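# Lay the orange microphone on the table, stands upright

## Task

Lift the orange microphone out of its stand and set it down on an empty area of the table, where it must come to rest touching no other object on the table. At the end, every other microphone must still sit in its own stand's holder and every stand must stand upright on the table. No stand may tilt far while its own microphone is in contact with it. The orange microphone must not be released while moving quickly, and after any single pick-up it must not drop or slide downward by more than a few centimetres in total. Nothing may fall off the table or be left off it.

## Robot and tools

Robot: two UR-type arms, left_arm and right_arm, each ending in a four-digit hand (index, middle, ring, thumb) driven by sixteen servo motors. right_arm has a right hand; left_arm has its mirror-image left hand. Bases in the scene frame: left_arm at (+0.025, +0.433, +0.023) m, right_arm at (+0.033, -0.320, +0.022) m, both facing nearly the same way. A post stands behind the arms. Loose objects may occasionally get a small push from outside.

Frames: the scene frame has its origin at table-top height midway between the arms, +z up, +x out over the table, and left_arm on the +y side. Image left and right do not match these names. Each arm reports its hand point's end_effector_position (m), end_effector_quat_wxyz and velocities in its own base frame, and its offsets use those same base axes. Reported positions can be wrong by a few centimetres. Hand point axes: +z runs along the straightened fingers toward the tips. +y points out of the palm face. On the right hand +x points away from the thumb; on the left hand +x points toward the thumb.

The 48-number row is a single list shared by both arms. Every entry must lie in [-1, 1]:
- 0-5: left_arm dx, dy, dz, rx, ry, rz.
- 6-21: left hand motor goals.
- 22: left current_limit.
- 23: left speed.
- 24-29: right_arm dx, dy, dz, rx, ry, rz.
- 30-45: right hand motor goals.
- 46: right current_limit.
- 47: right speed.

The pose numbers are offsets, not poses. They count from the arm's "Hand target" as it stood when the action or move began. 1.0 equals 0.6 m for dx, dy, dz and 180 degrees for rx, ry, rz. The three rotation numbers form a single rotation vector, turning about the hand point. Sending the same offset again moves the arm further. An arm given six zeros receives no new pose. Each step, the commanded orientation is clipped to within 32 degrees of the measured one. If a hand point rests short of its target, send the remaining gap as an offset.

Hand numbers are absolute goal angles, not offsets. Each one maps linearly between a hinge's two stops. Sending 0 is a real goal, so to keep a hand as it is, send back its hand_goal, current_limit and speed. Motor order for each hand: index_mcp, index_abd, index_pip, index_dip, middle_mcp, middle_abd, middle_pip, middle_dip, ring_mcp, ring_abd, ring_pip, ring_dip, thumb_cmc, thumb_axl, thumb_mcp, thumb_ipl.
- Toward -1, the _mcp, _pip and _dip hinges curl the finger toward the palm. Straight values are mcp +0.75, pip +0.58, dip +0.70.
- _abd moves the finger sideways; it is straight at 0.
- thumb_cmc toward -1 swings the thumb in front of the palm; straight is +0.71.
- thumb_axl rolls the thumb; straight is +0.68.
- thumb_mcp (straight +0.23) and thumb_ipl (straight +0.17) bend the thumb.
- On the right hand, thumb_mcp cannot go past +45.5 degrees for the whole scene.

current_limit maps -1..+1 to 0..550 mA of motor current, with a floor of 11 mA; it starts at +0.4. speed sets how fast a goal is approached, (speed+1)/2 of 8.5 rad/s; it starts at -0.6. A finger grips only when its goal lies past the object's surface.

Tools:
- execute_actions(actions, cameras): a list of actions. Each action holds up to 15 rows at 1/30 s per row, and a short action repeats its final row until row 15. Every row is measured from the action's start pose. Images come back only when actions is empty or cameras names some.
- move(target, speed, blend, stop_force, zero, blocking, cameras): moves each hand point in a straight line toward the offset(s) in target. target is one 48-number row, or up to 15 rows all counted from the same starting Hand targets. The run is capped at 10 s.
  - speed is in m/s, from 0.002 to 3.6, default 0.25. Turning speed is twice that in rad/s.
  - blend, in metres, rounds corners between list targets. The default 0 stops at each target.
  - stop_force, in N from 3 to 120, ends an arm's path once it feels that much push along its motion. Use it slowly for touches; it is unreliable while the hand turns.
  - zero defaults to true, which re-zeroes the force reading before the move.
  - blocking=false returns early, but cannot be combined with stop_force.
  - Paths do not avoid obstacles. The move is refused if a wrist would pass too near its arm's own base axis.
  - The result adds a move: line. Its outcomes include done, off_target, moving, held and fault, and its limits can be paced or held.
- wait(seconds): lets time pass, 0 to 3600 s.
- stop(): brakes the running move.
- zoom_image(camera, region): gives a close-up of [x0,y0,x1,y1] from the latest image of that camera, at most 504 px across. The cameras are cam_high, cam_low, cam_left_wrist and cam_right_wrist, each 896x504.
- zero_wrist_force(arm): sets the chosen arm's wrist force sensor to zero.
- read_manual(section): gives licence text only.
- finished_scene(scene): ends the scene for good.

Results report joint positions, velocities and torques, plus wrist force and torque in the end effector axes, including the largest force since the previous reading. They also report hand_goal, hand_measured, hand_current_ma, and hand_state (moving, goal, blocked or overload). Hand target is the last commanded pose after clipping.

Avoid the following:
- An arm stops for 10 s if contact torque reaches a joint's limit. The wrist limits are 24.3 N m, and a held weight counts toward them.
- An arm also stops if the outside force on it reaches roughly 150 N.
- An arm also stops if a joint strays from its planned path.
- The arms are stiff, so aiming even slightly past a firm contact can cause a fault.
- A hand motor drawing 495 mA or more for 5 s shuts down for 10 s.
- Hot motors, at 85 °C, brake the arm.
- Hits between the two arms can end the scene.
- Do not drop or fling objects, slam into things, or push hard.
- Set the microphone down gently before opening the hand.

Each tool is called after ">>>" in YAML: its name, and indented under it one key for each argument.

## Session

>>> execute_actions:
  actions: []

Scene clock: 0.00 s.
left_arm: end_effector_position=(+0.4739, -0.2502, +0.1548) hand_goal=(+0.754, +0.000, +0.576, +0.696, +0.754, +0.000, +0.576, +0.696, +0.754, +0.000, +0.576, +0.696, +0.714, +0.678, +0.226, +0.168) hand_measured=(+0.7535, +0.0007, +0.5757, +0.6971, +0.7523, -0.0008, +0.5770, +0.6958, +0.7535, -0.0008, +0.5770, +0.6945, +0.7142, +0.6777, +0.2262, +0.1672) hand_current_ma=(-14, +3, +4, +11, +0, +6, -8, +1, -21, -5, +0, -5, -8, -2, +3, -4) hand_state=(goal, goal, goal, goal, goal, goal, goal, goal, goal, goal, goal, goal, goal, goal, goal, goal) hand_current_limit=0.40 hand_speed=-0.60 end_effector_quat_wxyz=(+0.119, -0.172, +0.976, -0.062) | right_arm: end_effector_position=(+0.4683, -0.1632, +0.1130) hand_goal=(+0.754, +0.000, +0.576, +0.696, +0.754, +0.000, +0.576, +0.696, +0.754, +0.000, +0.576, +0.696, +0.714, +0.678, +0.226, +0.168) hand_measured=(+0.7535, +0.0007, +0.5770, +0.6958, +0.7523, +0.0007, +0.5757, +0.6958, +0.7535, -0.0008, +0.5757, +0.6958, +0.7142, +0.6777, +0.2262, +0.1672) hand_current_ma=(+13, +23, -4, +4, +7, +12, +4, +10, -13, +9, -4, -3, -21, -4, -7, -27) hand_state=(goal, goal, goal, goal, goal, goal, goal, goal, goal, goal, goal, goal, goal, goal, goal, goal) hand_current_limit=0.40 hand_speed=-0.60 end_effector_quat_wxyz=(+0.151, -0.295, +0.942, -0.050)
Joint positions: left_arm=[2.805 -1.827 -1.866 -0.752 1.579 -2.254] | right_arm=[-0.799 -1.376 2.106 -2.531 -1.346 3.332]
Joint velocities: within noise
Joint torques (N m): no reading
Wrist force (N): no reading
Wrist torque (N m): no reading
Wrist force, peak (N): no reading
Hand target: left_arm +0.4739, -0.2502, +0.1548; +0.119, -0.172, +0.976, -0.062 | right_arm +0.4683, -0.1632, +0.1130; +0.151, -0.295, +0.942, -0.050

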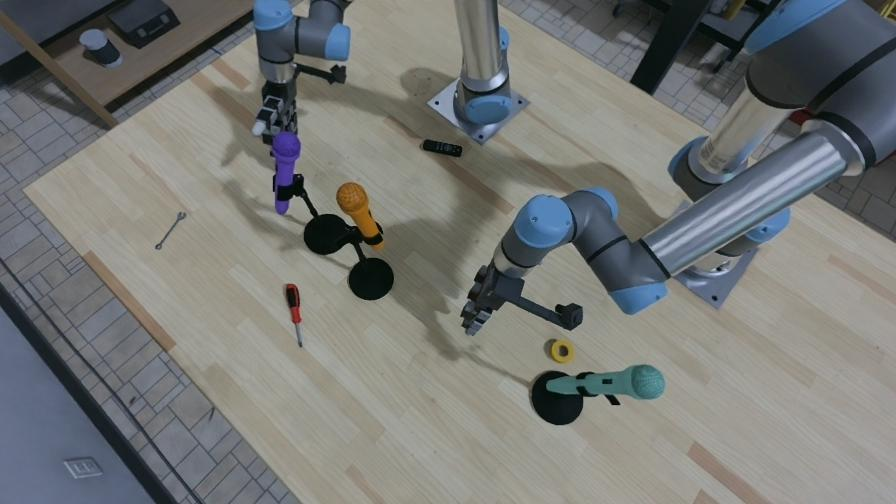

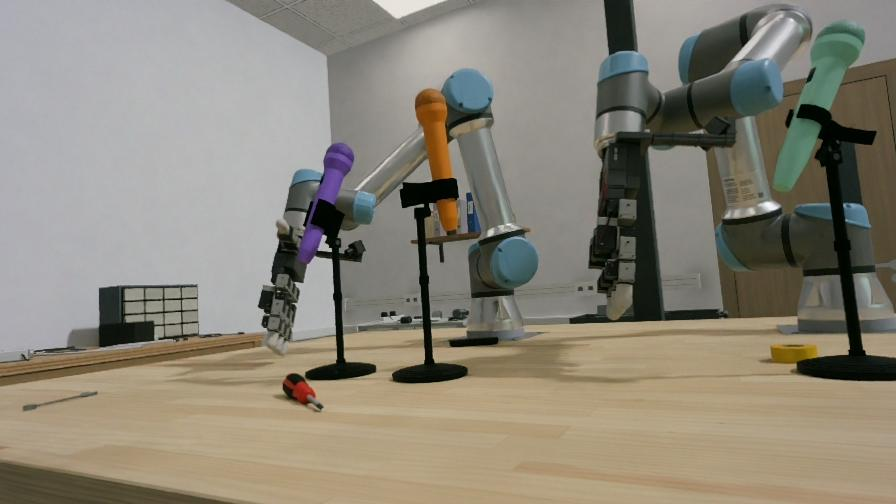

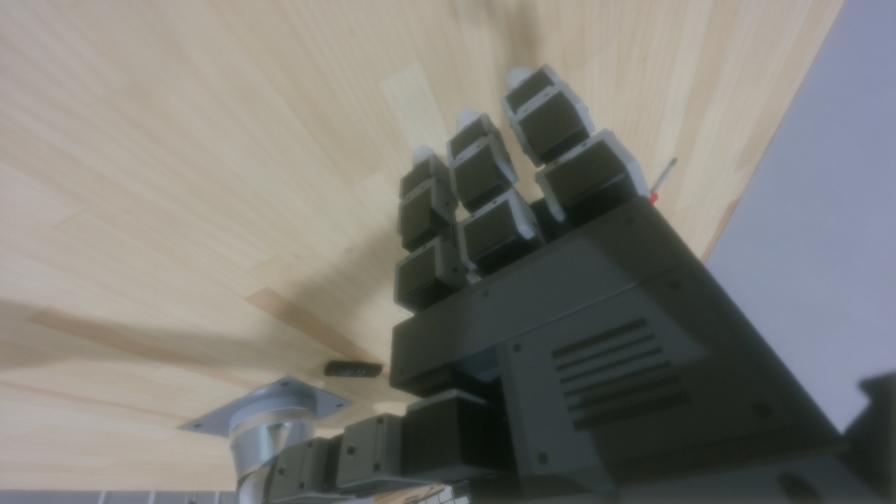

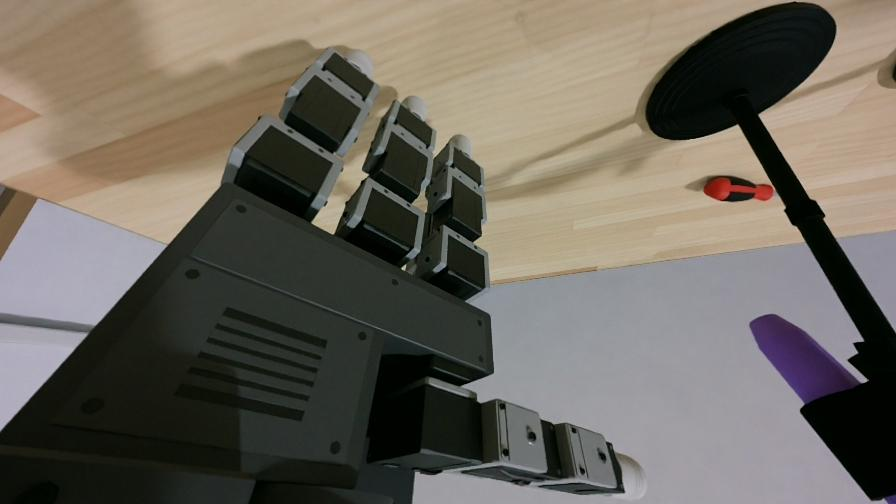

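>>> zoom_image:
  camera: "cam_low"
  region: [260, 60, 540, 400]

>>> zoom_image:
  camera: "cam_high"
  region: [240, 90, 480, 320]

Scaled by 1.482.

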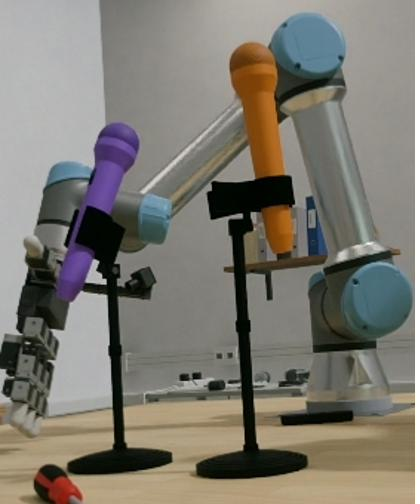

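Scaled by 2.100.

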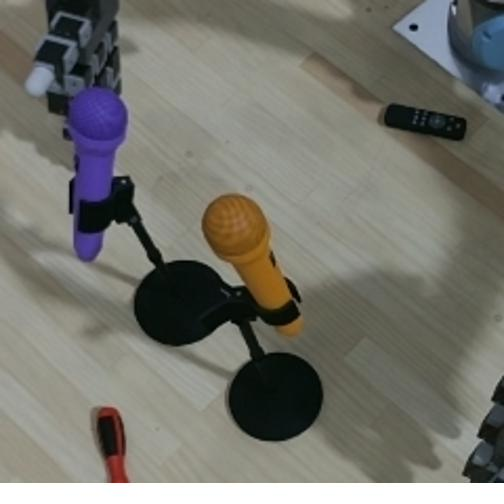

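>>> zoom_image:
  camera: "cam_high"
  region: [320, 170, 420, 310]

>>> zoom_image:
  camera: "cam_low"
  region: [380, 80, 500, 260]

>>> zoom_image:
  camera: "cam_high"
  region: [500, 330, 680, 440]

>>> zoom_image:
  camera: "cam_low"
  region: [740, 10, 896, 390]

>>> zoom_image:
  camera: "cam_right_wrist"
  region: [600, 260, 896, 504]

Scaled by 3.600.

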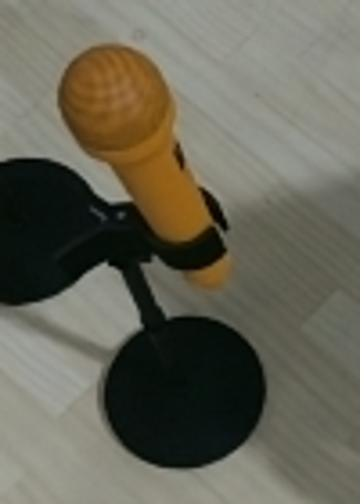

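Scaled by 2.800.

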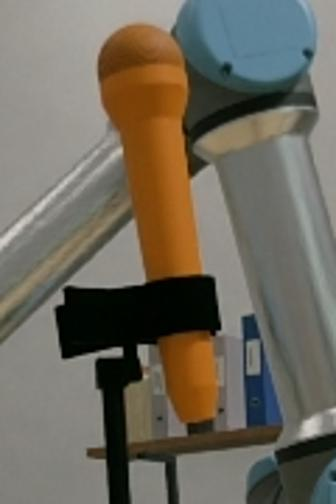

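Scaled by 2.800.

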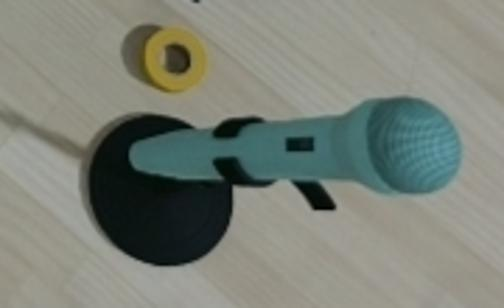

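Scaled by 1.326.

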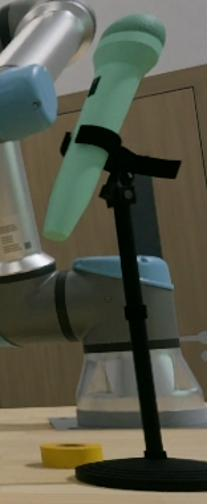

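Scaled by 1.703.

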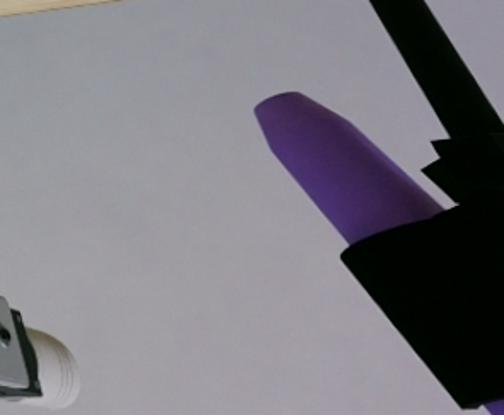

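>>> move:
  target:
    - [-0.09,-0.0833,0.492,0,0,0, 0.342,0,-0.299,0.696,0.342,0,-0.299,0.696,0.85,0,0.576,0.696,-0.571,0.678,0.0,0.384,0.4,-0.6, 0,0,0,0,0,0,0.754,0,0.576,0.696,0.754,0,0.576,0.696,0.754,0,0.576,0.696,0.714,0.678,0.226,0.168,0.4,-0.6]
    - [-0.09,-0.0833,0.492,-0.5897,-0.0047,0.437, 0.342,0,-0.299,0.696,0.342,0,-0.299,0.696,0.85,0,0.576,0.696,-0.571,0.678,0.0,0.384,0.4,-0.6, 0,0,0,0,0,0,0.754,0,0.576,0.696,0.754,0,0.576,0.696,0.754,0,0.576,0.696,0.714,0.678,0.226,0.168,0.4,-0.6]
  speed: 0.3
  blend: 0.02
  cameras: ["all"]

Scene clock: 152.60 s.
left_arm: end_effector_position=(+0.4199, -0.3002, +0.4500) hand_goal=(+0.342, +0.000, -0.298, +0.696, +0.342, +0.000, -0.298, +0.696, +0.850, +0.000, +0.576, +0.696, -0.570, +0.678, +0.000, +0.384) hand_measured=(+0.3362, -0.0110, -0.2930, +0.6958, +0.3374, -0.0110, -0.2917, +0.7009, +0.8379, -0.0110, +0.5770, +0.6971, -0.5793, +0.6756, -0.0054, +0.3806) hand_current_ma=(-18, +17, -6, +9, -6, +1, -9, -4, -8, -11, +3, -13, -8, -1, +10, -7) hand_state=(goal, goal, goal, goal, goal, goal, goal, goal, goal, goal, goal, goal, goal, goal, goal, goal) hand_current_limit=0.40 hand_speed=-0.60 end_effector_quat_wxyz=(+0.039, +0.688, -0.257, +0.678) | right_arm: end_effector_position=(+0.4683, -0.1632, +0.1130) hand_goal=(+0.754, +0.000, +0.576, +0.696, +0.754, +0.000, +0.576, +0.696, +0.754, +0.000, +0.576, +0.696, +0.714, +0.678, +0.226, +0.168) hand_measured=(+0.7511, +0.0007, +0.5770, +0.6958, +0.7511, +0.0007, +0.5770, +0.6958, +0.7511, +0.0007, +0.5770, +0.6958, +0.7142, +0.6777, +0.2193, +0.1672) hand_current_ma=(-3, +0, -4, -19, -12, -22, +11, -13, -15, +3, +1, +28, -7, +3, -7, -5) hand_state=(goal, goal, goal, goal, goal, goal, goal, goal, goal, goal, goal, goal, goal, goal, goal, goal) hand_current_limit=0.40 hand_speed=-0.60 end_effector_quat_wxyz=(+0.151, -0.295, +0.942, -0.050)
Joint positions: left_arm=[3.165 -1.332 -2.356 0.461 1.135 -4.376] | right_arm=[-0.799 -1.376 2.106 -2.531 -1.346 3.332]
Joint torques (N m): left_arm=[-9.27 -3.73 9.7 3.87 2.38 -2.64] | right_arm=[0.48 -26.71 -18.27 -2.92 0.26 -0.21]
Wrist force (N): left_arm=[3.3 0.4 1.1] | right_arm=[-0.9 -0.1 0.4]
Wrist torque (N m): left_arm=[-0.04 0.07 0.50] | right_arm=[-0.05 0.11 -0.09]
Wrist force, peak (N): left_arm=[3.7 0.5 1.1] | right_arm=[-1.0 0.5 0.3]
Hand target: left_arm +0.4199, -0.3002, +0.4500; +0.039, +0.688, -0.257, +0.678 | right_arm +0.4683, -0.1632, +0.1130; +0.151, -0.295, +0.942, -0.050
Off the commanded pose: left_arm 0.000 m, 0 deg | right_arm 0.000 m, 0 deg.
move: done

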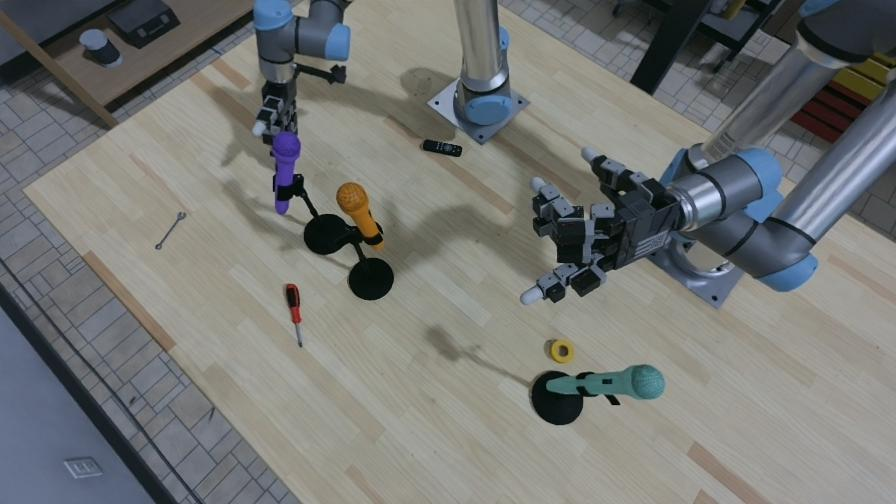

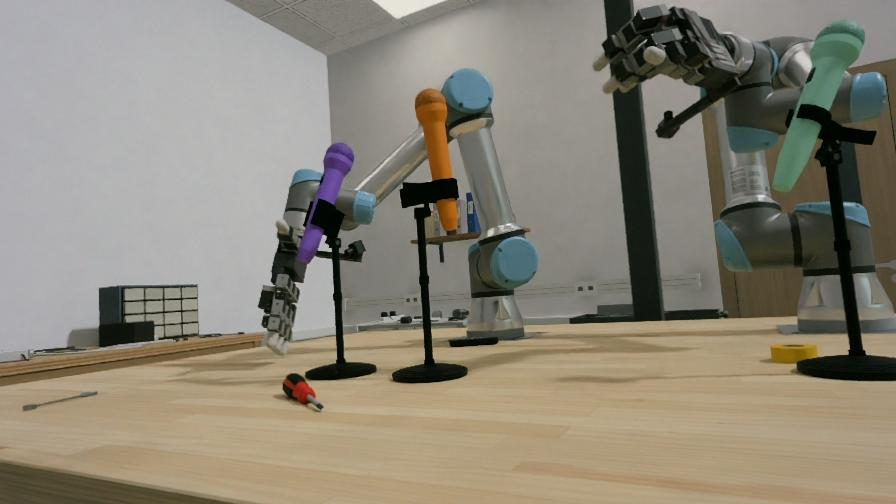

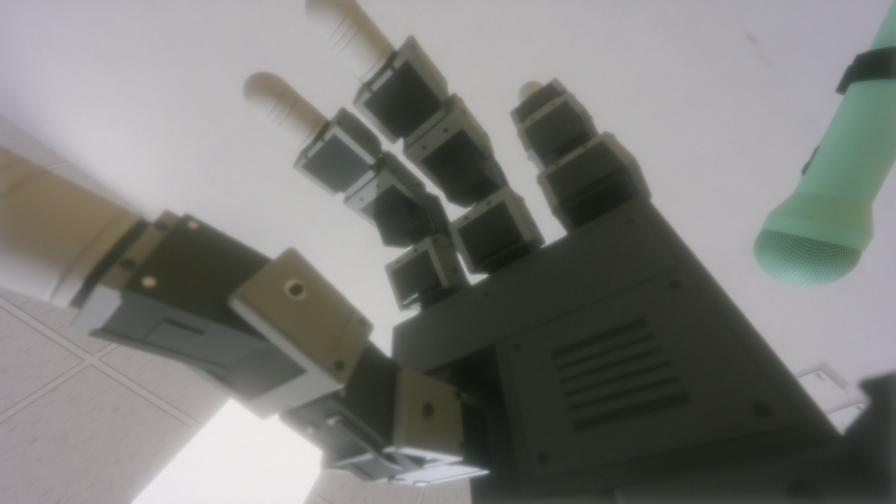

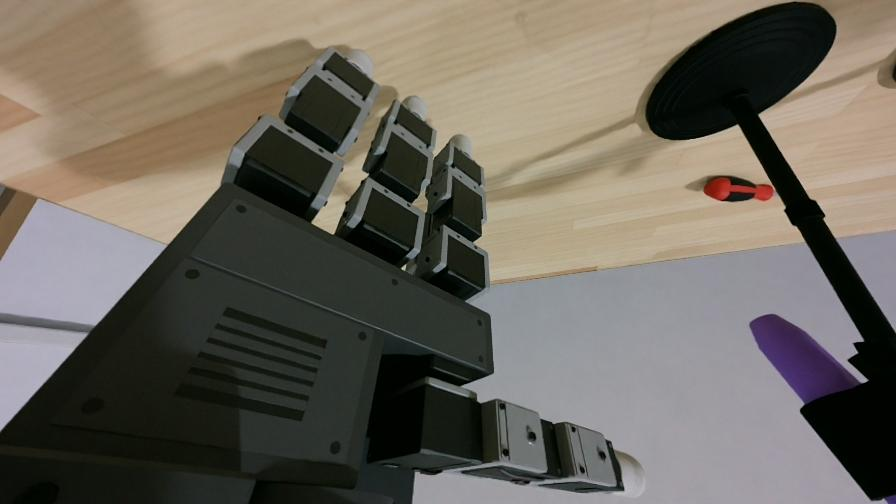

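>>> zoom_image:
  camera: "cam_high"
  region: [400, 40, 560, 160]

>>> zoom_image:
  camera: "cam_high"
  region: [500, 130, 780, 320]

>>> zoom_image:
  camera: "cam_low"
  region: [580, 0, 896, 200]

Scaled by 3.150.

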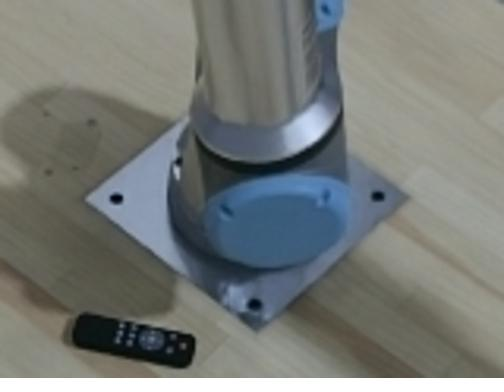

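Scaled by 1.800.

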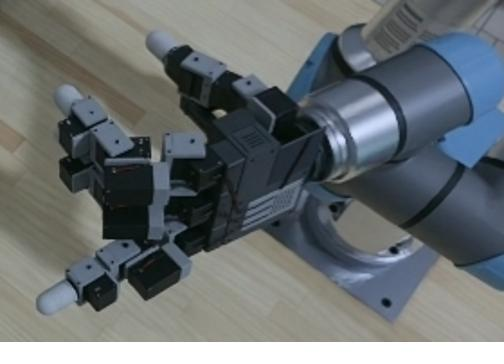

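Scaled by 1.595.

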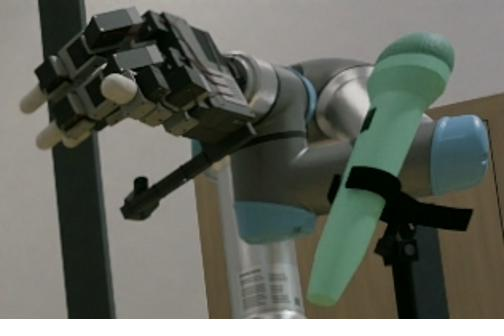

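>>> move:
  target: [0.445,-0.2017,-0.1367,0,0,0, 0.342,0,-0.299,0.696,0.342,0,-0.299,0.696,0.85,0,0.576,0.696,-0.571,0.678,0.0,0.384,0.4,-0.6, 0,0,0,0,0,0,0.754,0,0.576,0.696,0.754,0,0.576,0.696,0.754,0,0.576,0.696,0.714,0.678,0.226,0.168,0.4,-0.6]
  speed: 0.3
  cameras: ["all"]

>>> zoom_image:
  camera: "cam_high"
  region: [320, 160, 560, 340]

>>> zoom_image:
  camera: "cam_low"
  region: [380, 20, 700, 260]

Scene clock: 181.57 s.
left_arm: end_effector_position=(+0.6869, -0.4212, +0.3679) hand_goal=(+0.342, +0.000, -0.298, +0.696, +0.342, +0.000, -0.298, +0.696, +0.850, +0.000, +0.576, +0.696, -0.570, +0.678, +0.000, +0.384) hand_measured=(+0.3374, -0.0125, -0.2943, +0.6945, +0.3374, -0.0110, -0.2943, +0.7009, +0.8379, -0.0110, +0.5770, +0.6945, -0.5806, +0.6746, -0.0054, +0.3806) hand_current_ma=(-9, +5, +5, +13, +10, -6, -2, +3, -10, -11, -5, +4, -10, +4, +8, -9) hand_state=(goal, goal, goal, goal, goal, goal, goal, goal, goal, goal, goal, goal, goal, goal, goal, goal) hand_current_limit=0.40 hand_speed=-0.60 end_effector_quat_wxyz=(+0.039, +0.688, -0.257, +0.678) | right_arm: end_effector_position=(+0.4683, -0.1632, +0.1130) hand_goal=(+0.754, +0.000, +0.576, +0.696, +0.754, +0.000, +0.576, +0.696, +0.754, +0.000, +0.576, +0.696, +0.714, +0.678, +0.226, +0.168) hand_measured=(+0.7523, -0.0008, +0.5770, +0.6958, +0.7511, +0.0007, +0.5770, +0.6958, +0.7523, -0.0008, +0.5757, +0.6971, +0.7142, +0.6777, +0.2183, +0.1681) hand_current_ma=(-6, +10, -3, +0, -1, +15, +23, +7, -9, +3, +9, +15, +2, -10, +8, -12) hand_state=(goal, goal, goal, goal, goal, goal, goal, goal, goal, goal, goal, goal, goal, goal, goal, goal) hand_current_limit=0.40 hand_speed=-0.60 end_effector_quat_wxyz=(+0.151, -0.295, +0.942, -0.050)
Joint positions: left_arm=[2.926 -2.141 -1.63 0.55 1.372 -4.397] | right_arm=[-0.799 -1.376 2.106 -2.531 -1.346 3.332]
Joint torques (N m): left_arm=[-7.83 32.51 29.8 -0.06 2.4 -2.87] | right_arm=[0.14 -26.76 -17.7 -2.85 0.27 -0.2]
Wrist force (N): left_arm=[3.3 0.4 0.8] | right_arm=[-0.5 0.1 0.3]
Wrist torque (N m): left_arm=[-0.01 0.06 0.53] | right_arm=[-0.01 0.06 -0.05]
Wrist force, peak (N): left_arm=[3.9 0.2 1.4] | right_arm=[-1.0 0.0 0.6]
Hand target: left_arm +0.6869, -0.4212, +0.3679; +0.039, +0.688, -0.257, +0.678 | right_arm +0.4683, -0.1632, +0.1130; +0.151, -0.295, +0.942, -0.050
Off the commanded pose: left_arm 0.000 m, 0 deg | right_arm 0.000 m, 0 deg.
move: done

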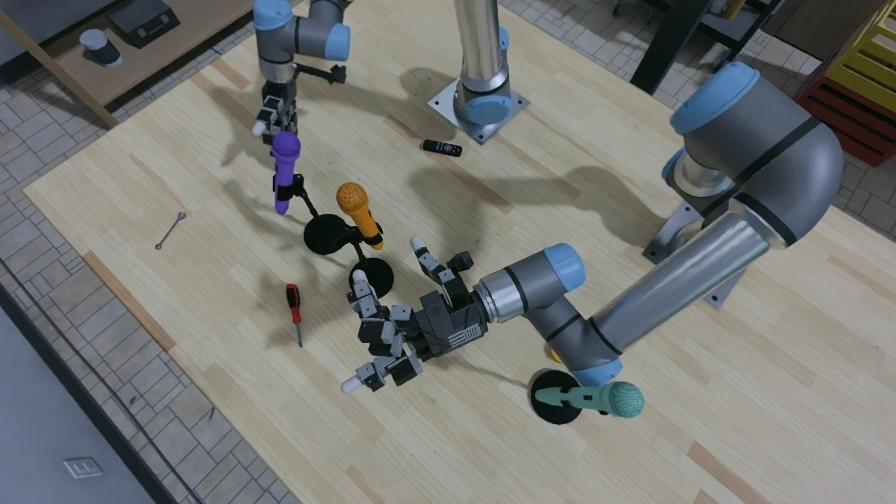

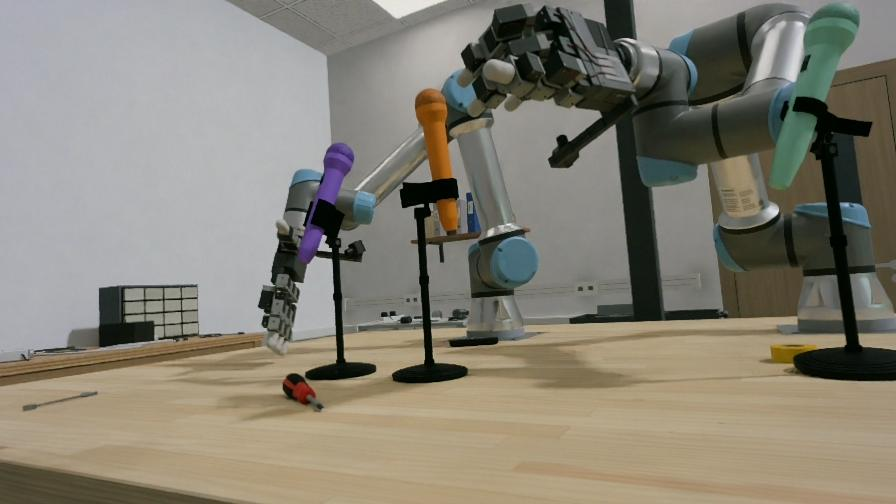

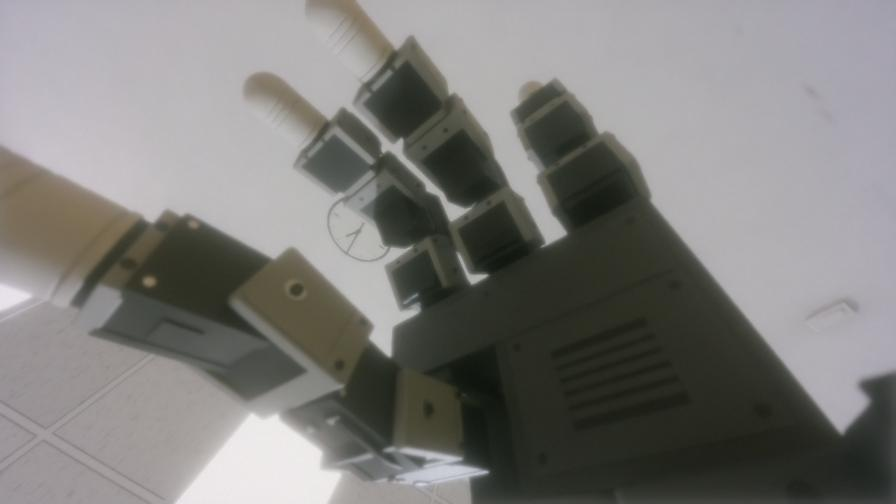

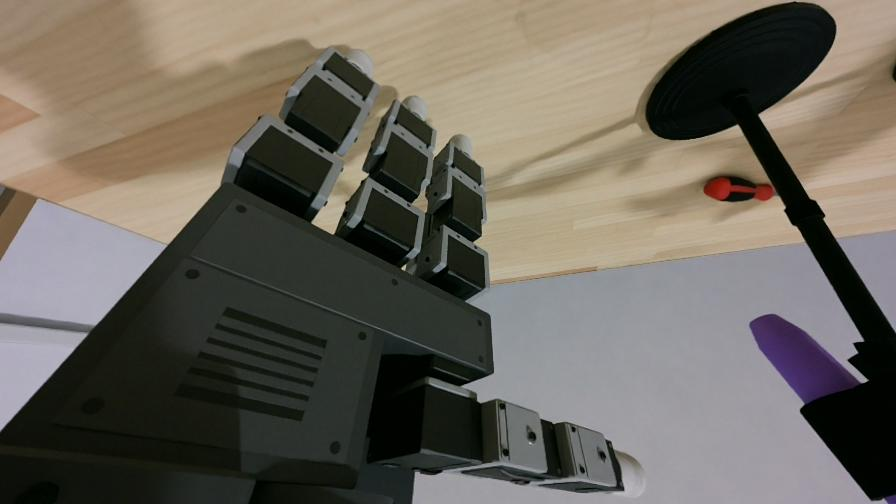

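Scaled by 2.100.

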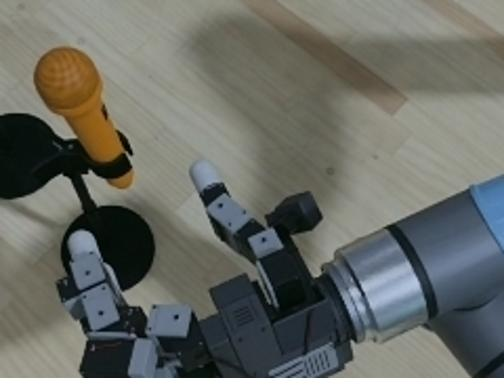

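Scaled by 1.575.

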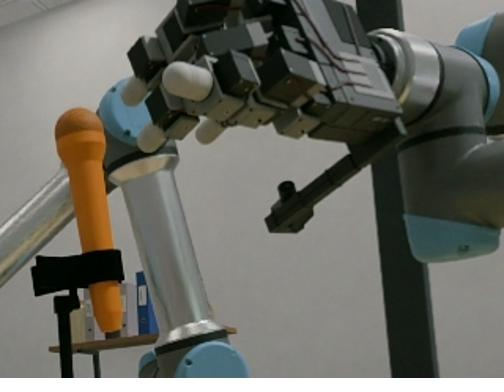

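>>> zoom_image:
  camera: "cam_high"
  region: [500, 320, 680, 450]

>>> zoom_image:
  camera: "cam_low"
  region: [650, 0, 896, 400]

Scaled by 2.800.

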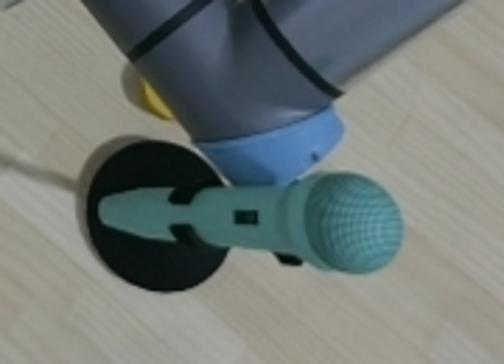

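Scaled by 1.260.

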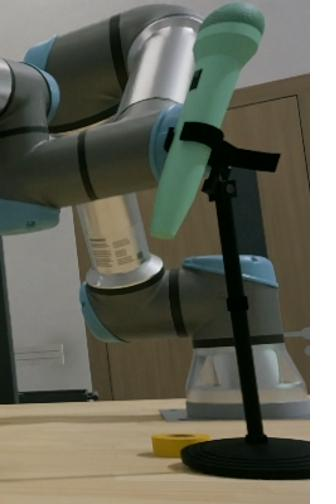

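>>> move:
  target: [-0.445,0.2017,0.1367,0,0,0, 0.342,0,-0.299,0.696,0.342,0,-0.299,0.696,0.85,0,0.576,0.696,-0.571,0.678,0.0,0.384,0.4,-0.6, 0,0,0,0,0,0,0.754,0,0.576,0.696,0.754,0,0.576,0.696,0.754,0,0.576,0.696,0.714,0.678,0.226,0.168,0.4,-0.6]
  speed: 0.06
  cameras: ["all"]

>>> zoom_image:
  camera: "cam_high"
  region: [500, 320, 680, 450]

>>> zoom_image:
  camera: "cam_low"
  region: [650, 0, 896, 400]

Scene clock: 193.90 s.
left_arm: end_effector_position=(+0.4200, -0.3002, +0.4499) hand_goal=(+0.342, +0.000, -0.298, +0.696, +0.342, +0.000, -0.298, +0.696, +0.850, +0.000, +0.576, +0.696, -0.570, +0.678, +0.000, +0.384) hand_measured=(+0.3374, -0.0125, -0.2930, +0.6958, +0.3374, -0.0125, -0.2930, +0.7009, +0.8379, -0.0110, +0.5770, +0.6958, -0.5806, +0.6767, -0.0044, +0.3806) hand_current_ma=(-7, +8, -8, +4, +13, +2, -8, +2, -3, -13, -9, -4, -3, -13, +13, -12) hand_state=(goal, goal, goal, goal, goal, goal, goal, goal, goal, goal, goal, goal, goal, goal, goal, goal) hand_current_limit=0.40 hand_speed=-0.60 end_effector_quat_wxyz=(+0.039, +0.688, -0.257, +0.678) | right_arm: end_effector_position=(+0.4683, -0.1632, +0.1130) hand_goal=(+0.754, +0.000, +0.576, +0.696, +0.754, +0.000, +0.576, +0.696, +0.754, +0.000, +0.576, +0.696, +0.714, +0.678, +0.226, +0.168) hand_measured=(+0.7511, -0.0008, +0.5782, +0.6945, +0.7511, -0.0008, +0.5770, +0.6958, +0.7511, -0.0008, +0.5770, +0.6958, +0.7142, +0.6777, +0.2183, +0.1681) hand_current_ma=(-10, +10, -14, -14, +5, +9, +6, +13, -15, +8, +0, +16, -2, +3, -3, +11) hand_state=(goal, goal, goal, goal, goal, goal, goal, goal, goal, goal, goal, goal, goal, goal, goal, goal) hand_current_limit=0.40 hand_speed=-0.60 end_effector_quat_wxyz=(+0.151, -0.295, +0.942, -0.050)
Joint positions: left_arm=[3.165 -1.332 -2.356 0.461 1.135 -4.376] | right_arm=[-0.799 -1.376 2.106 -2.531 -1.346 3.332]
Joint torques (N m): left_arm=[9.84 22.36 8.95 -0.3 -2.93 1.71] | right_arm=[1.21 -26.03 -19.8 -2.88 0.41 -0.16]
Wrist force (N): left_arm=[3.3 0.3 0.4] | right_arm=[-0.8 0.0 0.5]
Wrist torque (N m): left_arm=[0.01 0.04 0.39] | right_arm=[-0.04 0.09 -0.08]
Wrist force, peak (N): left_arm=[4.0 0.0 0.9] | right_arm=[-0.9 0.4 0.4]
Hand target: left_arm +0.4199, -0.3002, +0.4500; +0.039, +0.688, -0.257, +0.678 | right_arm +0.4683, -0.1632, +0.1130; +0.151, -0.295, +0.942, -0.050
Off the commanded pose: left_arm 0.000 m, 0 deg | right_arm 0.000 m, 0 deg.
move: done

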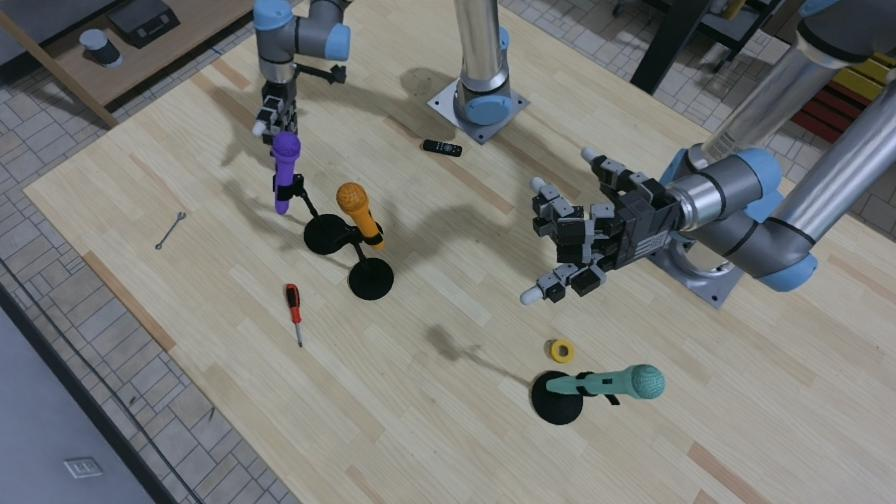

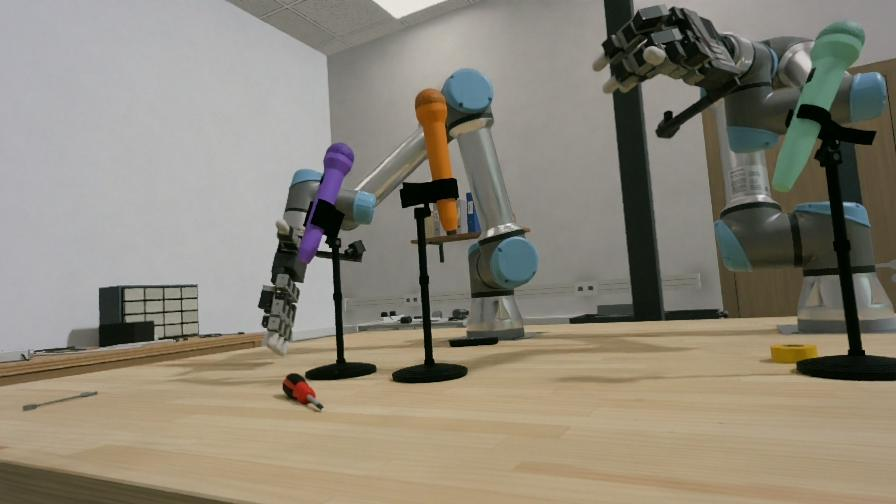

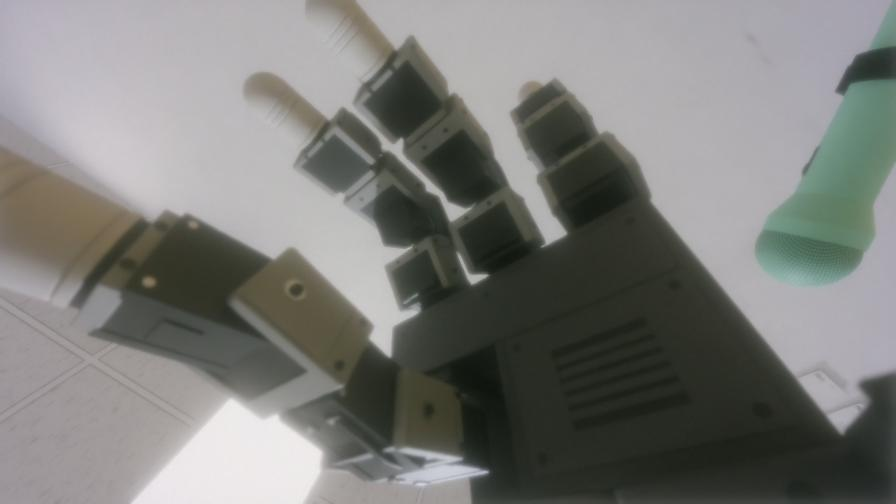

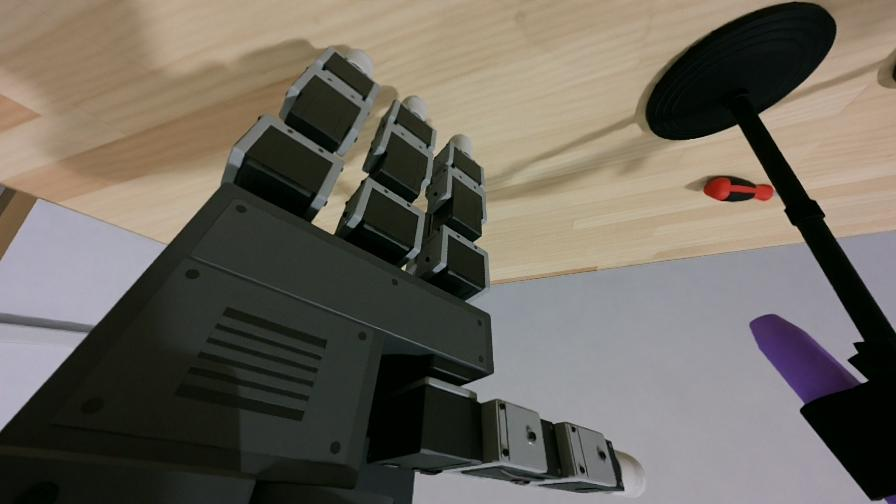

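Scaled by 2.800.

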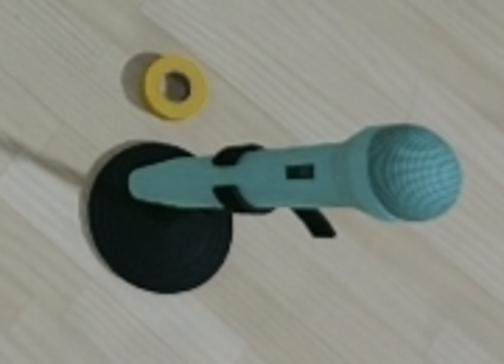

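Scaled by 1.260.

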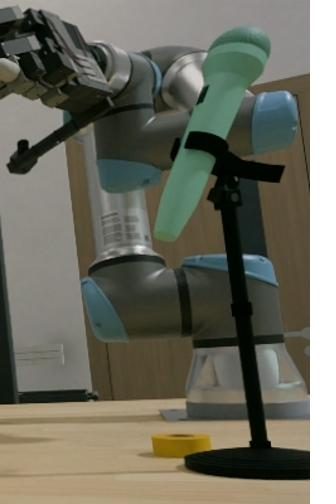

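>>> move:
  target:
    - [-0.2333,0.4667,0.0833,0,0,0, 0.342,0,-0.299,0.696,0.342,0,-0.299,0.696,0.85,0,0.576,0.696,-0.571,0.678,0.0,0.384,0.4,-0.6, -0.1967,-0.0783,0.0617,0,0,0,0.754,0,0.576,0.696,0.754,0,0.576,0.696,0.754,0,0.576,0.696,0.714,0.678,0.226,0.168,0.4,-0.6]
    - [-0.2333,0.4667,0.0833,0,0,0, 0.342,0,-0.299,0.696,0.342,0,-0.299,0.696,0.85,0,0.576,0.696,-0.571,0.678,0.0,0.384,0.4,-0.6, -0.1967,-0.0783,0.645,0,0,0,0.754,0,0.576,0.696,0.754,0,0.576,0.696,0.754,0,0.576,0.696,0.714,0.678,0.226,0.168,0.4,-0.6]
  speed: 0.25
  blend: 0.02
  cameras: ["cam_high","cam_low"]

Scene clock: 339.93 s.
left_arm: end_effector_position=(+0.2800, -0.0202, +0.4999) hand_goal=(+0.342, +0.000, -0.298, +0.696, +0.342, +0.000, -0.298, +0.696, +0.850, +0.000, +0.576, +0.696, -0.570, +0.678, +0.000, +0.384) hand_measured=(+0.3374, -0.0110, -0.3033, +0.6945, +0.3374, -0.0110, -0.3033, +0.6996, +0.8379, -0.0125, +0.5757, +0.6958, -0.5806, +0.6756, +0.0055, +0.3825) hand_current_ma=(-7, -4, +9, -2, +19, -8, +0, +0, -7, -16, +3, -3, -3, +5, +19, +7) hand_state=(goal, goal, goal, goal, goal, goal, goal, goal, goal, goal, goal, goal, goal, goal, goal, goal) hand_current_limit=0.40 hand_speed=-0.60 end_effector_quat_wxyz=(+0.039, +0.688, -0.257, +0.678) | right_arm: end_effector_position=(+0.3503, -0.2102, +0.5000) hand_goal=(+0.754, +0.000, +0.576, +0.696, +0.754, +0.000, +0.576, +0.696, +0.754, +0.000, +0.576, +0.696, +0.714, +0.678, +0.226, +0.168) hand_measured=(+0.7498, +0.0007, +0.5770, +0.6958, +0.7486, +0.0007, +0.5770, +0.6958, +0.7486, -0.0008, +0.5770, +0.6971, +0.7142, +0.6777, +0.2173, +0.1681) hand_current_ma=(-7, +7, -12, +8, -13, +3, +1, -11, -9, +1, +2, +23, -3, -9, +8, -23) hand_state=(goal, goal, goal, goal, goal, goal, goal, goal, goal, goal, goal, goal, goal, goal, goal, goal) hand_current_limit=0.40 hand_speed=-0.60 end_effector_quat_wxyz=(+0.151, -0.295, +0.942, -0.050)
Joint positions: left_arm=[4.905 -0.974 -2.404 0.371 -0.612 -4.523] | right_arm=[-1.082 -1.729 1.392 -1.392 -1.291 3.045]
Joint torques (N m): left_arm=[10.52 -20.8 27.73 0.67 -2.47 -2.75] | right_arm=[9.51 -4.07 -32.29 -0.75 -1.83 -2.26]
Wrist force (N): left_arm=[3.5 0.6 0.7] | right_arm=[-0.4 -0.2 0.2]
Wrist torque (N m): left_arm=[0.02 0.03 0.54] | right_arm=[-0.04 0.03 -0.04]
Wrist force, peak (N): left_arm=[3.8 0.9 1.6] | right_arm=[-1.2 -0.2 -1.4]
Hand target: left_arm +0.2800, -0.0202, +0.4999; +0.039, +0.688, -0.257, +0.678 | right_arm +0.3503, -0.2102, +0.5000; +0.151, -0.295, +0.942, -0.050
Off the commanded pose: left_arm 0.000 m, 0 deg | right_arm 0.000 m, 0 deg.
move: done

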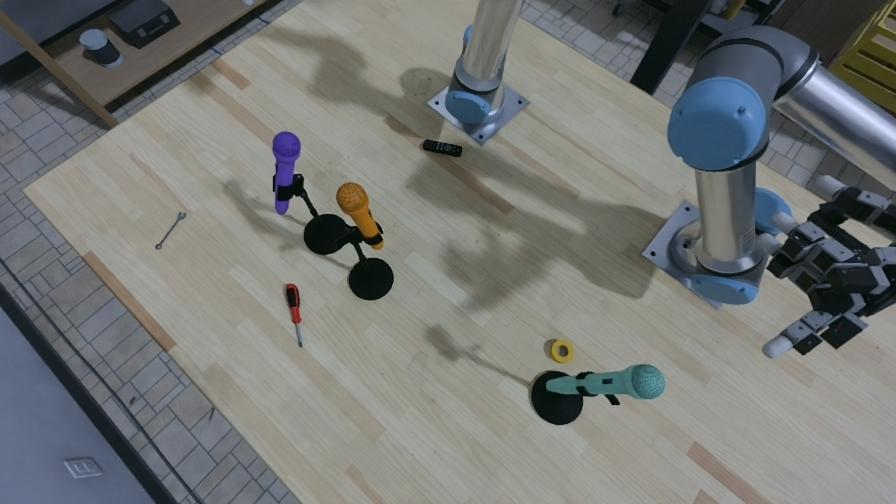

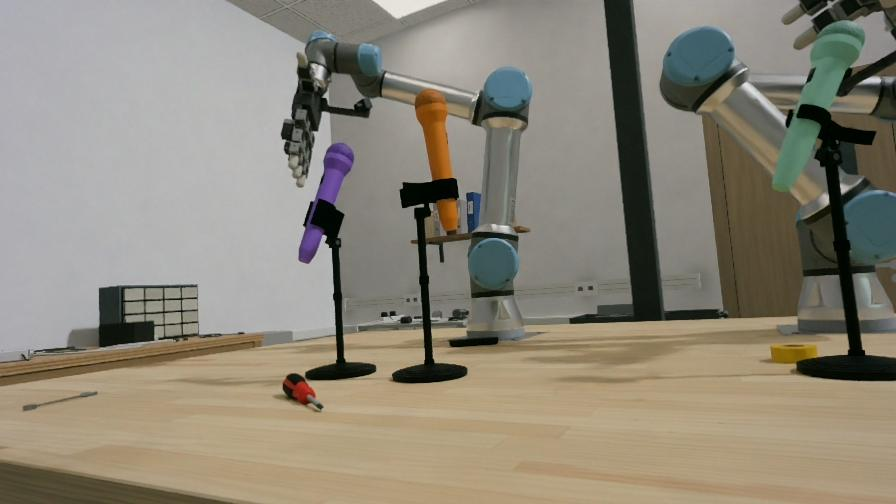

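>>> move:
  target:
    - [0,0,0,0,0,0, 0.342,0,-0.299,0.696,0.342,0,-0.299,0.696,0.85,0,0.576,0.696,-0.571,0.678,0.0,0.384,0.4,-0.6, 0.1667,0.4333,0.1,0,0,0,0.342,0,-0.299,0.696,0.342,0,-0.299,0.696,0.85,0,0.576,0.696,-0.571,0.678,0.0,0.384,0.4,-0.6]
    - [0,0,0,0,0,0, 0.342,0,-0.299,0.696,0.342,0,-0.299,0.696,0.85,0,0.576,0.696,-0.571,0.678,0.0,0.384,0.4,-0.6, 0.1667,0.4333,0.1,-0.6274,-0.3190,0.5269,0.342,0,-0.299,0.696,0.342,0,-0.299,0.696,0.85,0,0.576,0.696,-0.571,0.678,0.0,0.384,0.4,-0.6]
  speed: 0.3
  cameras: ["all"]

Scene clock: 370.77 s.
left_arm: end_effector_position=(+0.2800, -0.0202, +0.4999) hand_goal=(+0.342, +0.000, -0.298, +0.696, +0.342, +0.000, -0.298, +0.696, +0.850, +0.000, +0.576, +0.696, -0.570, +0.678, +0.000, +0.384) hand_measured=(+0.3374, -0.0125, -0.3033, +0.6945, +0.3374, -0.0110, -0.3033, +0.6996, +0.8379, -0.0110, +0.5770, +0.6971, -0.5806, +0.6756, +0.0065, +0.3825) hand_current_ma=(-16, +15, +0, +6, +1, +6, -2, -5, -10, -14, +18, -1, -12, +2, -2, -15) hand_state=(goal, goal, goal, goal, goal, goal, goal, goal, goal, goal, goal, goal, goal, goal, goal, goal) hand_current_limit=0.40 hand_speed=-0.60 end_effector_quat_wxyz=(+0.039, +0.688, -0.257, +0.678) | right_arm: end_effector_position=(+0.4503, +0.0498, +0.5600) hand_goal=(+0.342, +0.000, -0.298, +0.696, +0.342, +0.000, -0.298, +0.696, +0.850, +0.000, +0.576, +0.696, -0.570, +0.678, +0.000, +0.384) hand_measured=(+0.3350, +0.0124, -0.2840, +0.7060, +0.3338, +0.0080, -0.2827, +0.6983, +0.8246, +0.0124, +0.5770, +0.6958, -0.5429, +0.6862, -0.0024, +0.3701) hand_current_ma=(+1, +8, +5, +12, +6, +21, -5, +5, -19, +9, +7, +2, +3, +0, +8, +1) hand_state=(goal, goal, goal, goal, goal, goal, goal, goal, blocked, goal, goal, goal, blocked, goal, goal, goal) hand_current_limit=0.40 hand_speed=-0.60 end_effector_quat_wxyz=(-0.186, +0.699, +0.085, +0.686)
Joint positions: left_arm=[4.905 -0.974 -2.404 0.371 -0.612 -4.523] | right_arm=[-0.504 -2.134 2.208 -3.231 -0.68 1.727]
Joint torques (N m): left_arm=[10.5 -20.81 27.28 0.57 -2.44 -2.76] | right_arm=[-9.42 -9.52 -13.86 -3.69 1.94 -2.56]
Wrist force (N): left_arm=[3.4 0.1 0.9] | right_arm=[0.4 -0.4 2.7]
Wrist torque (N m): left_arm=[-0.06 0.03 0.56] | right_arm=[-0.28 -0.20 0.05]
Wrist force, peak (N): left_arm=[3.9 0.2 0.6] | right_arm=[0.3 0.4 3.1]
Hand target: left_arm +0.2800, -0.0202, +0.4999; +0.039, +0.688, -0.257, +0.678 | right_arm +0.4503, +0.0498, +0.5600; -0.186, +0.699, +0.085, +0.686
Off the commanded pose: left_arm 0.000 m, 0 deg | right_arm 0.000 m, 0 deg.
move: done

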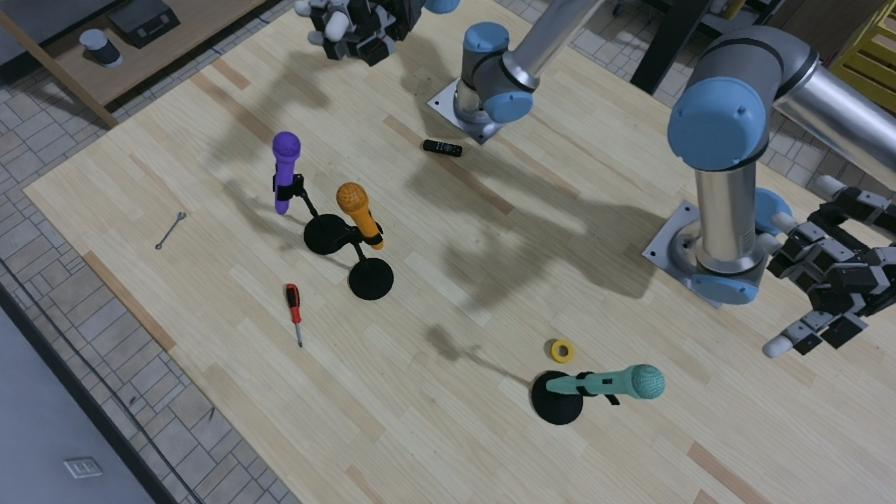

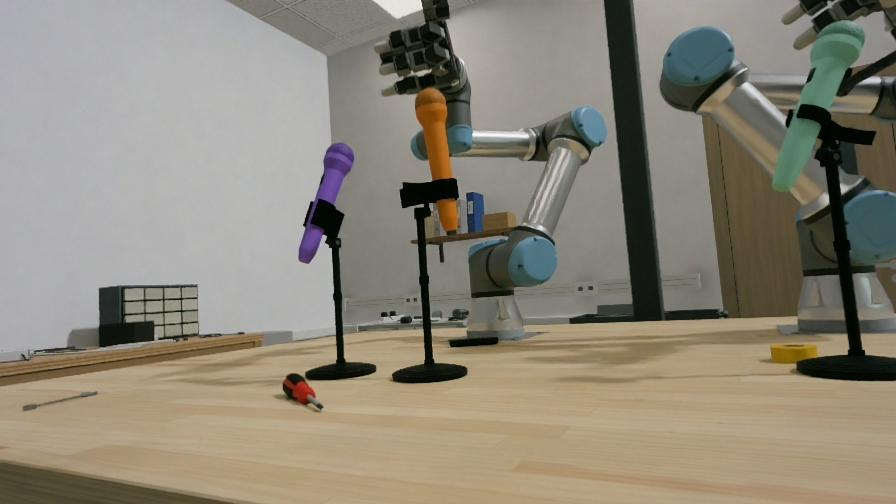

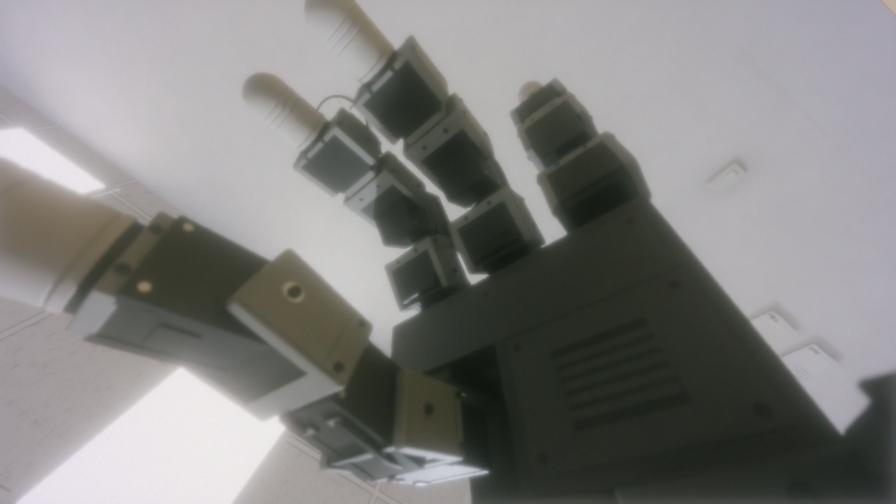

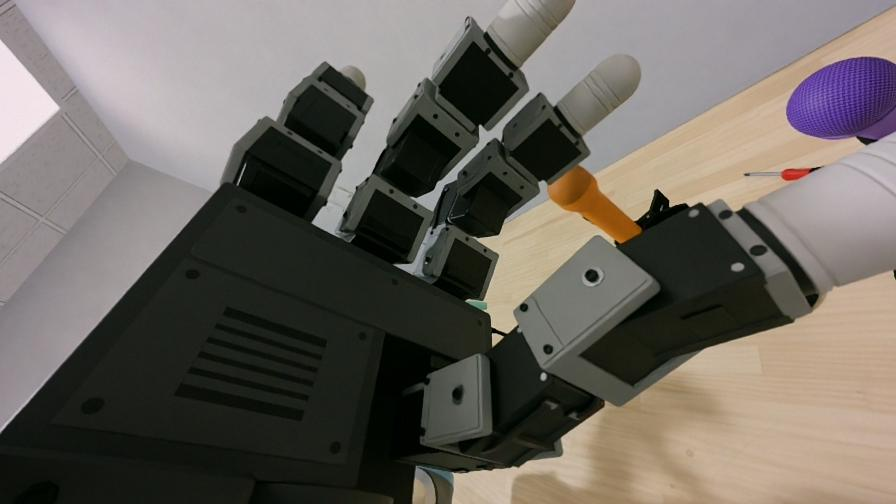

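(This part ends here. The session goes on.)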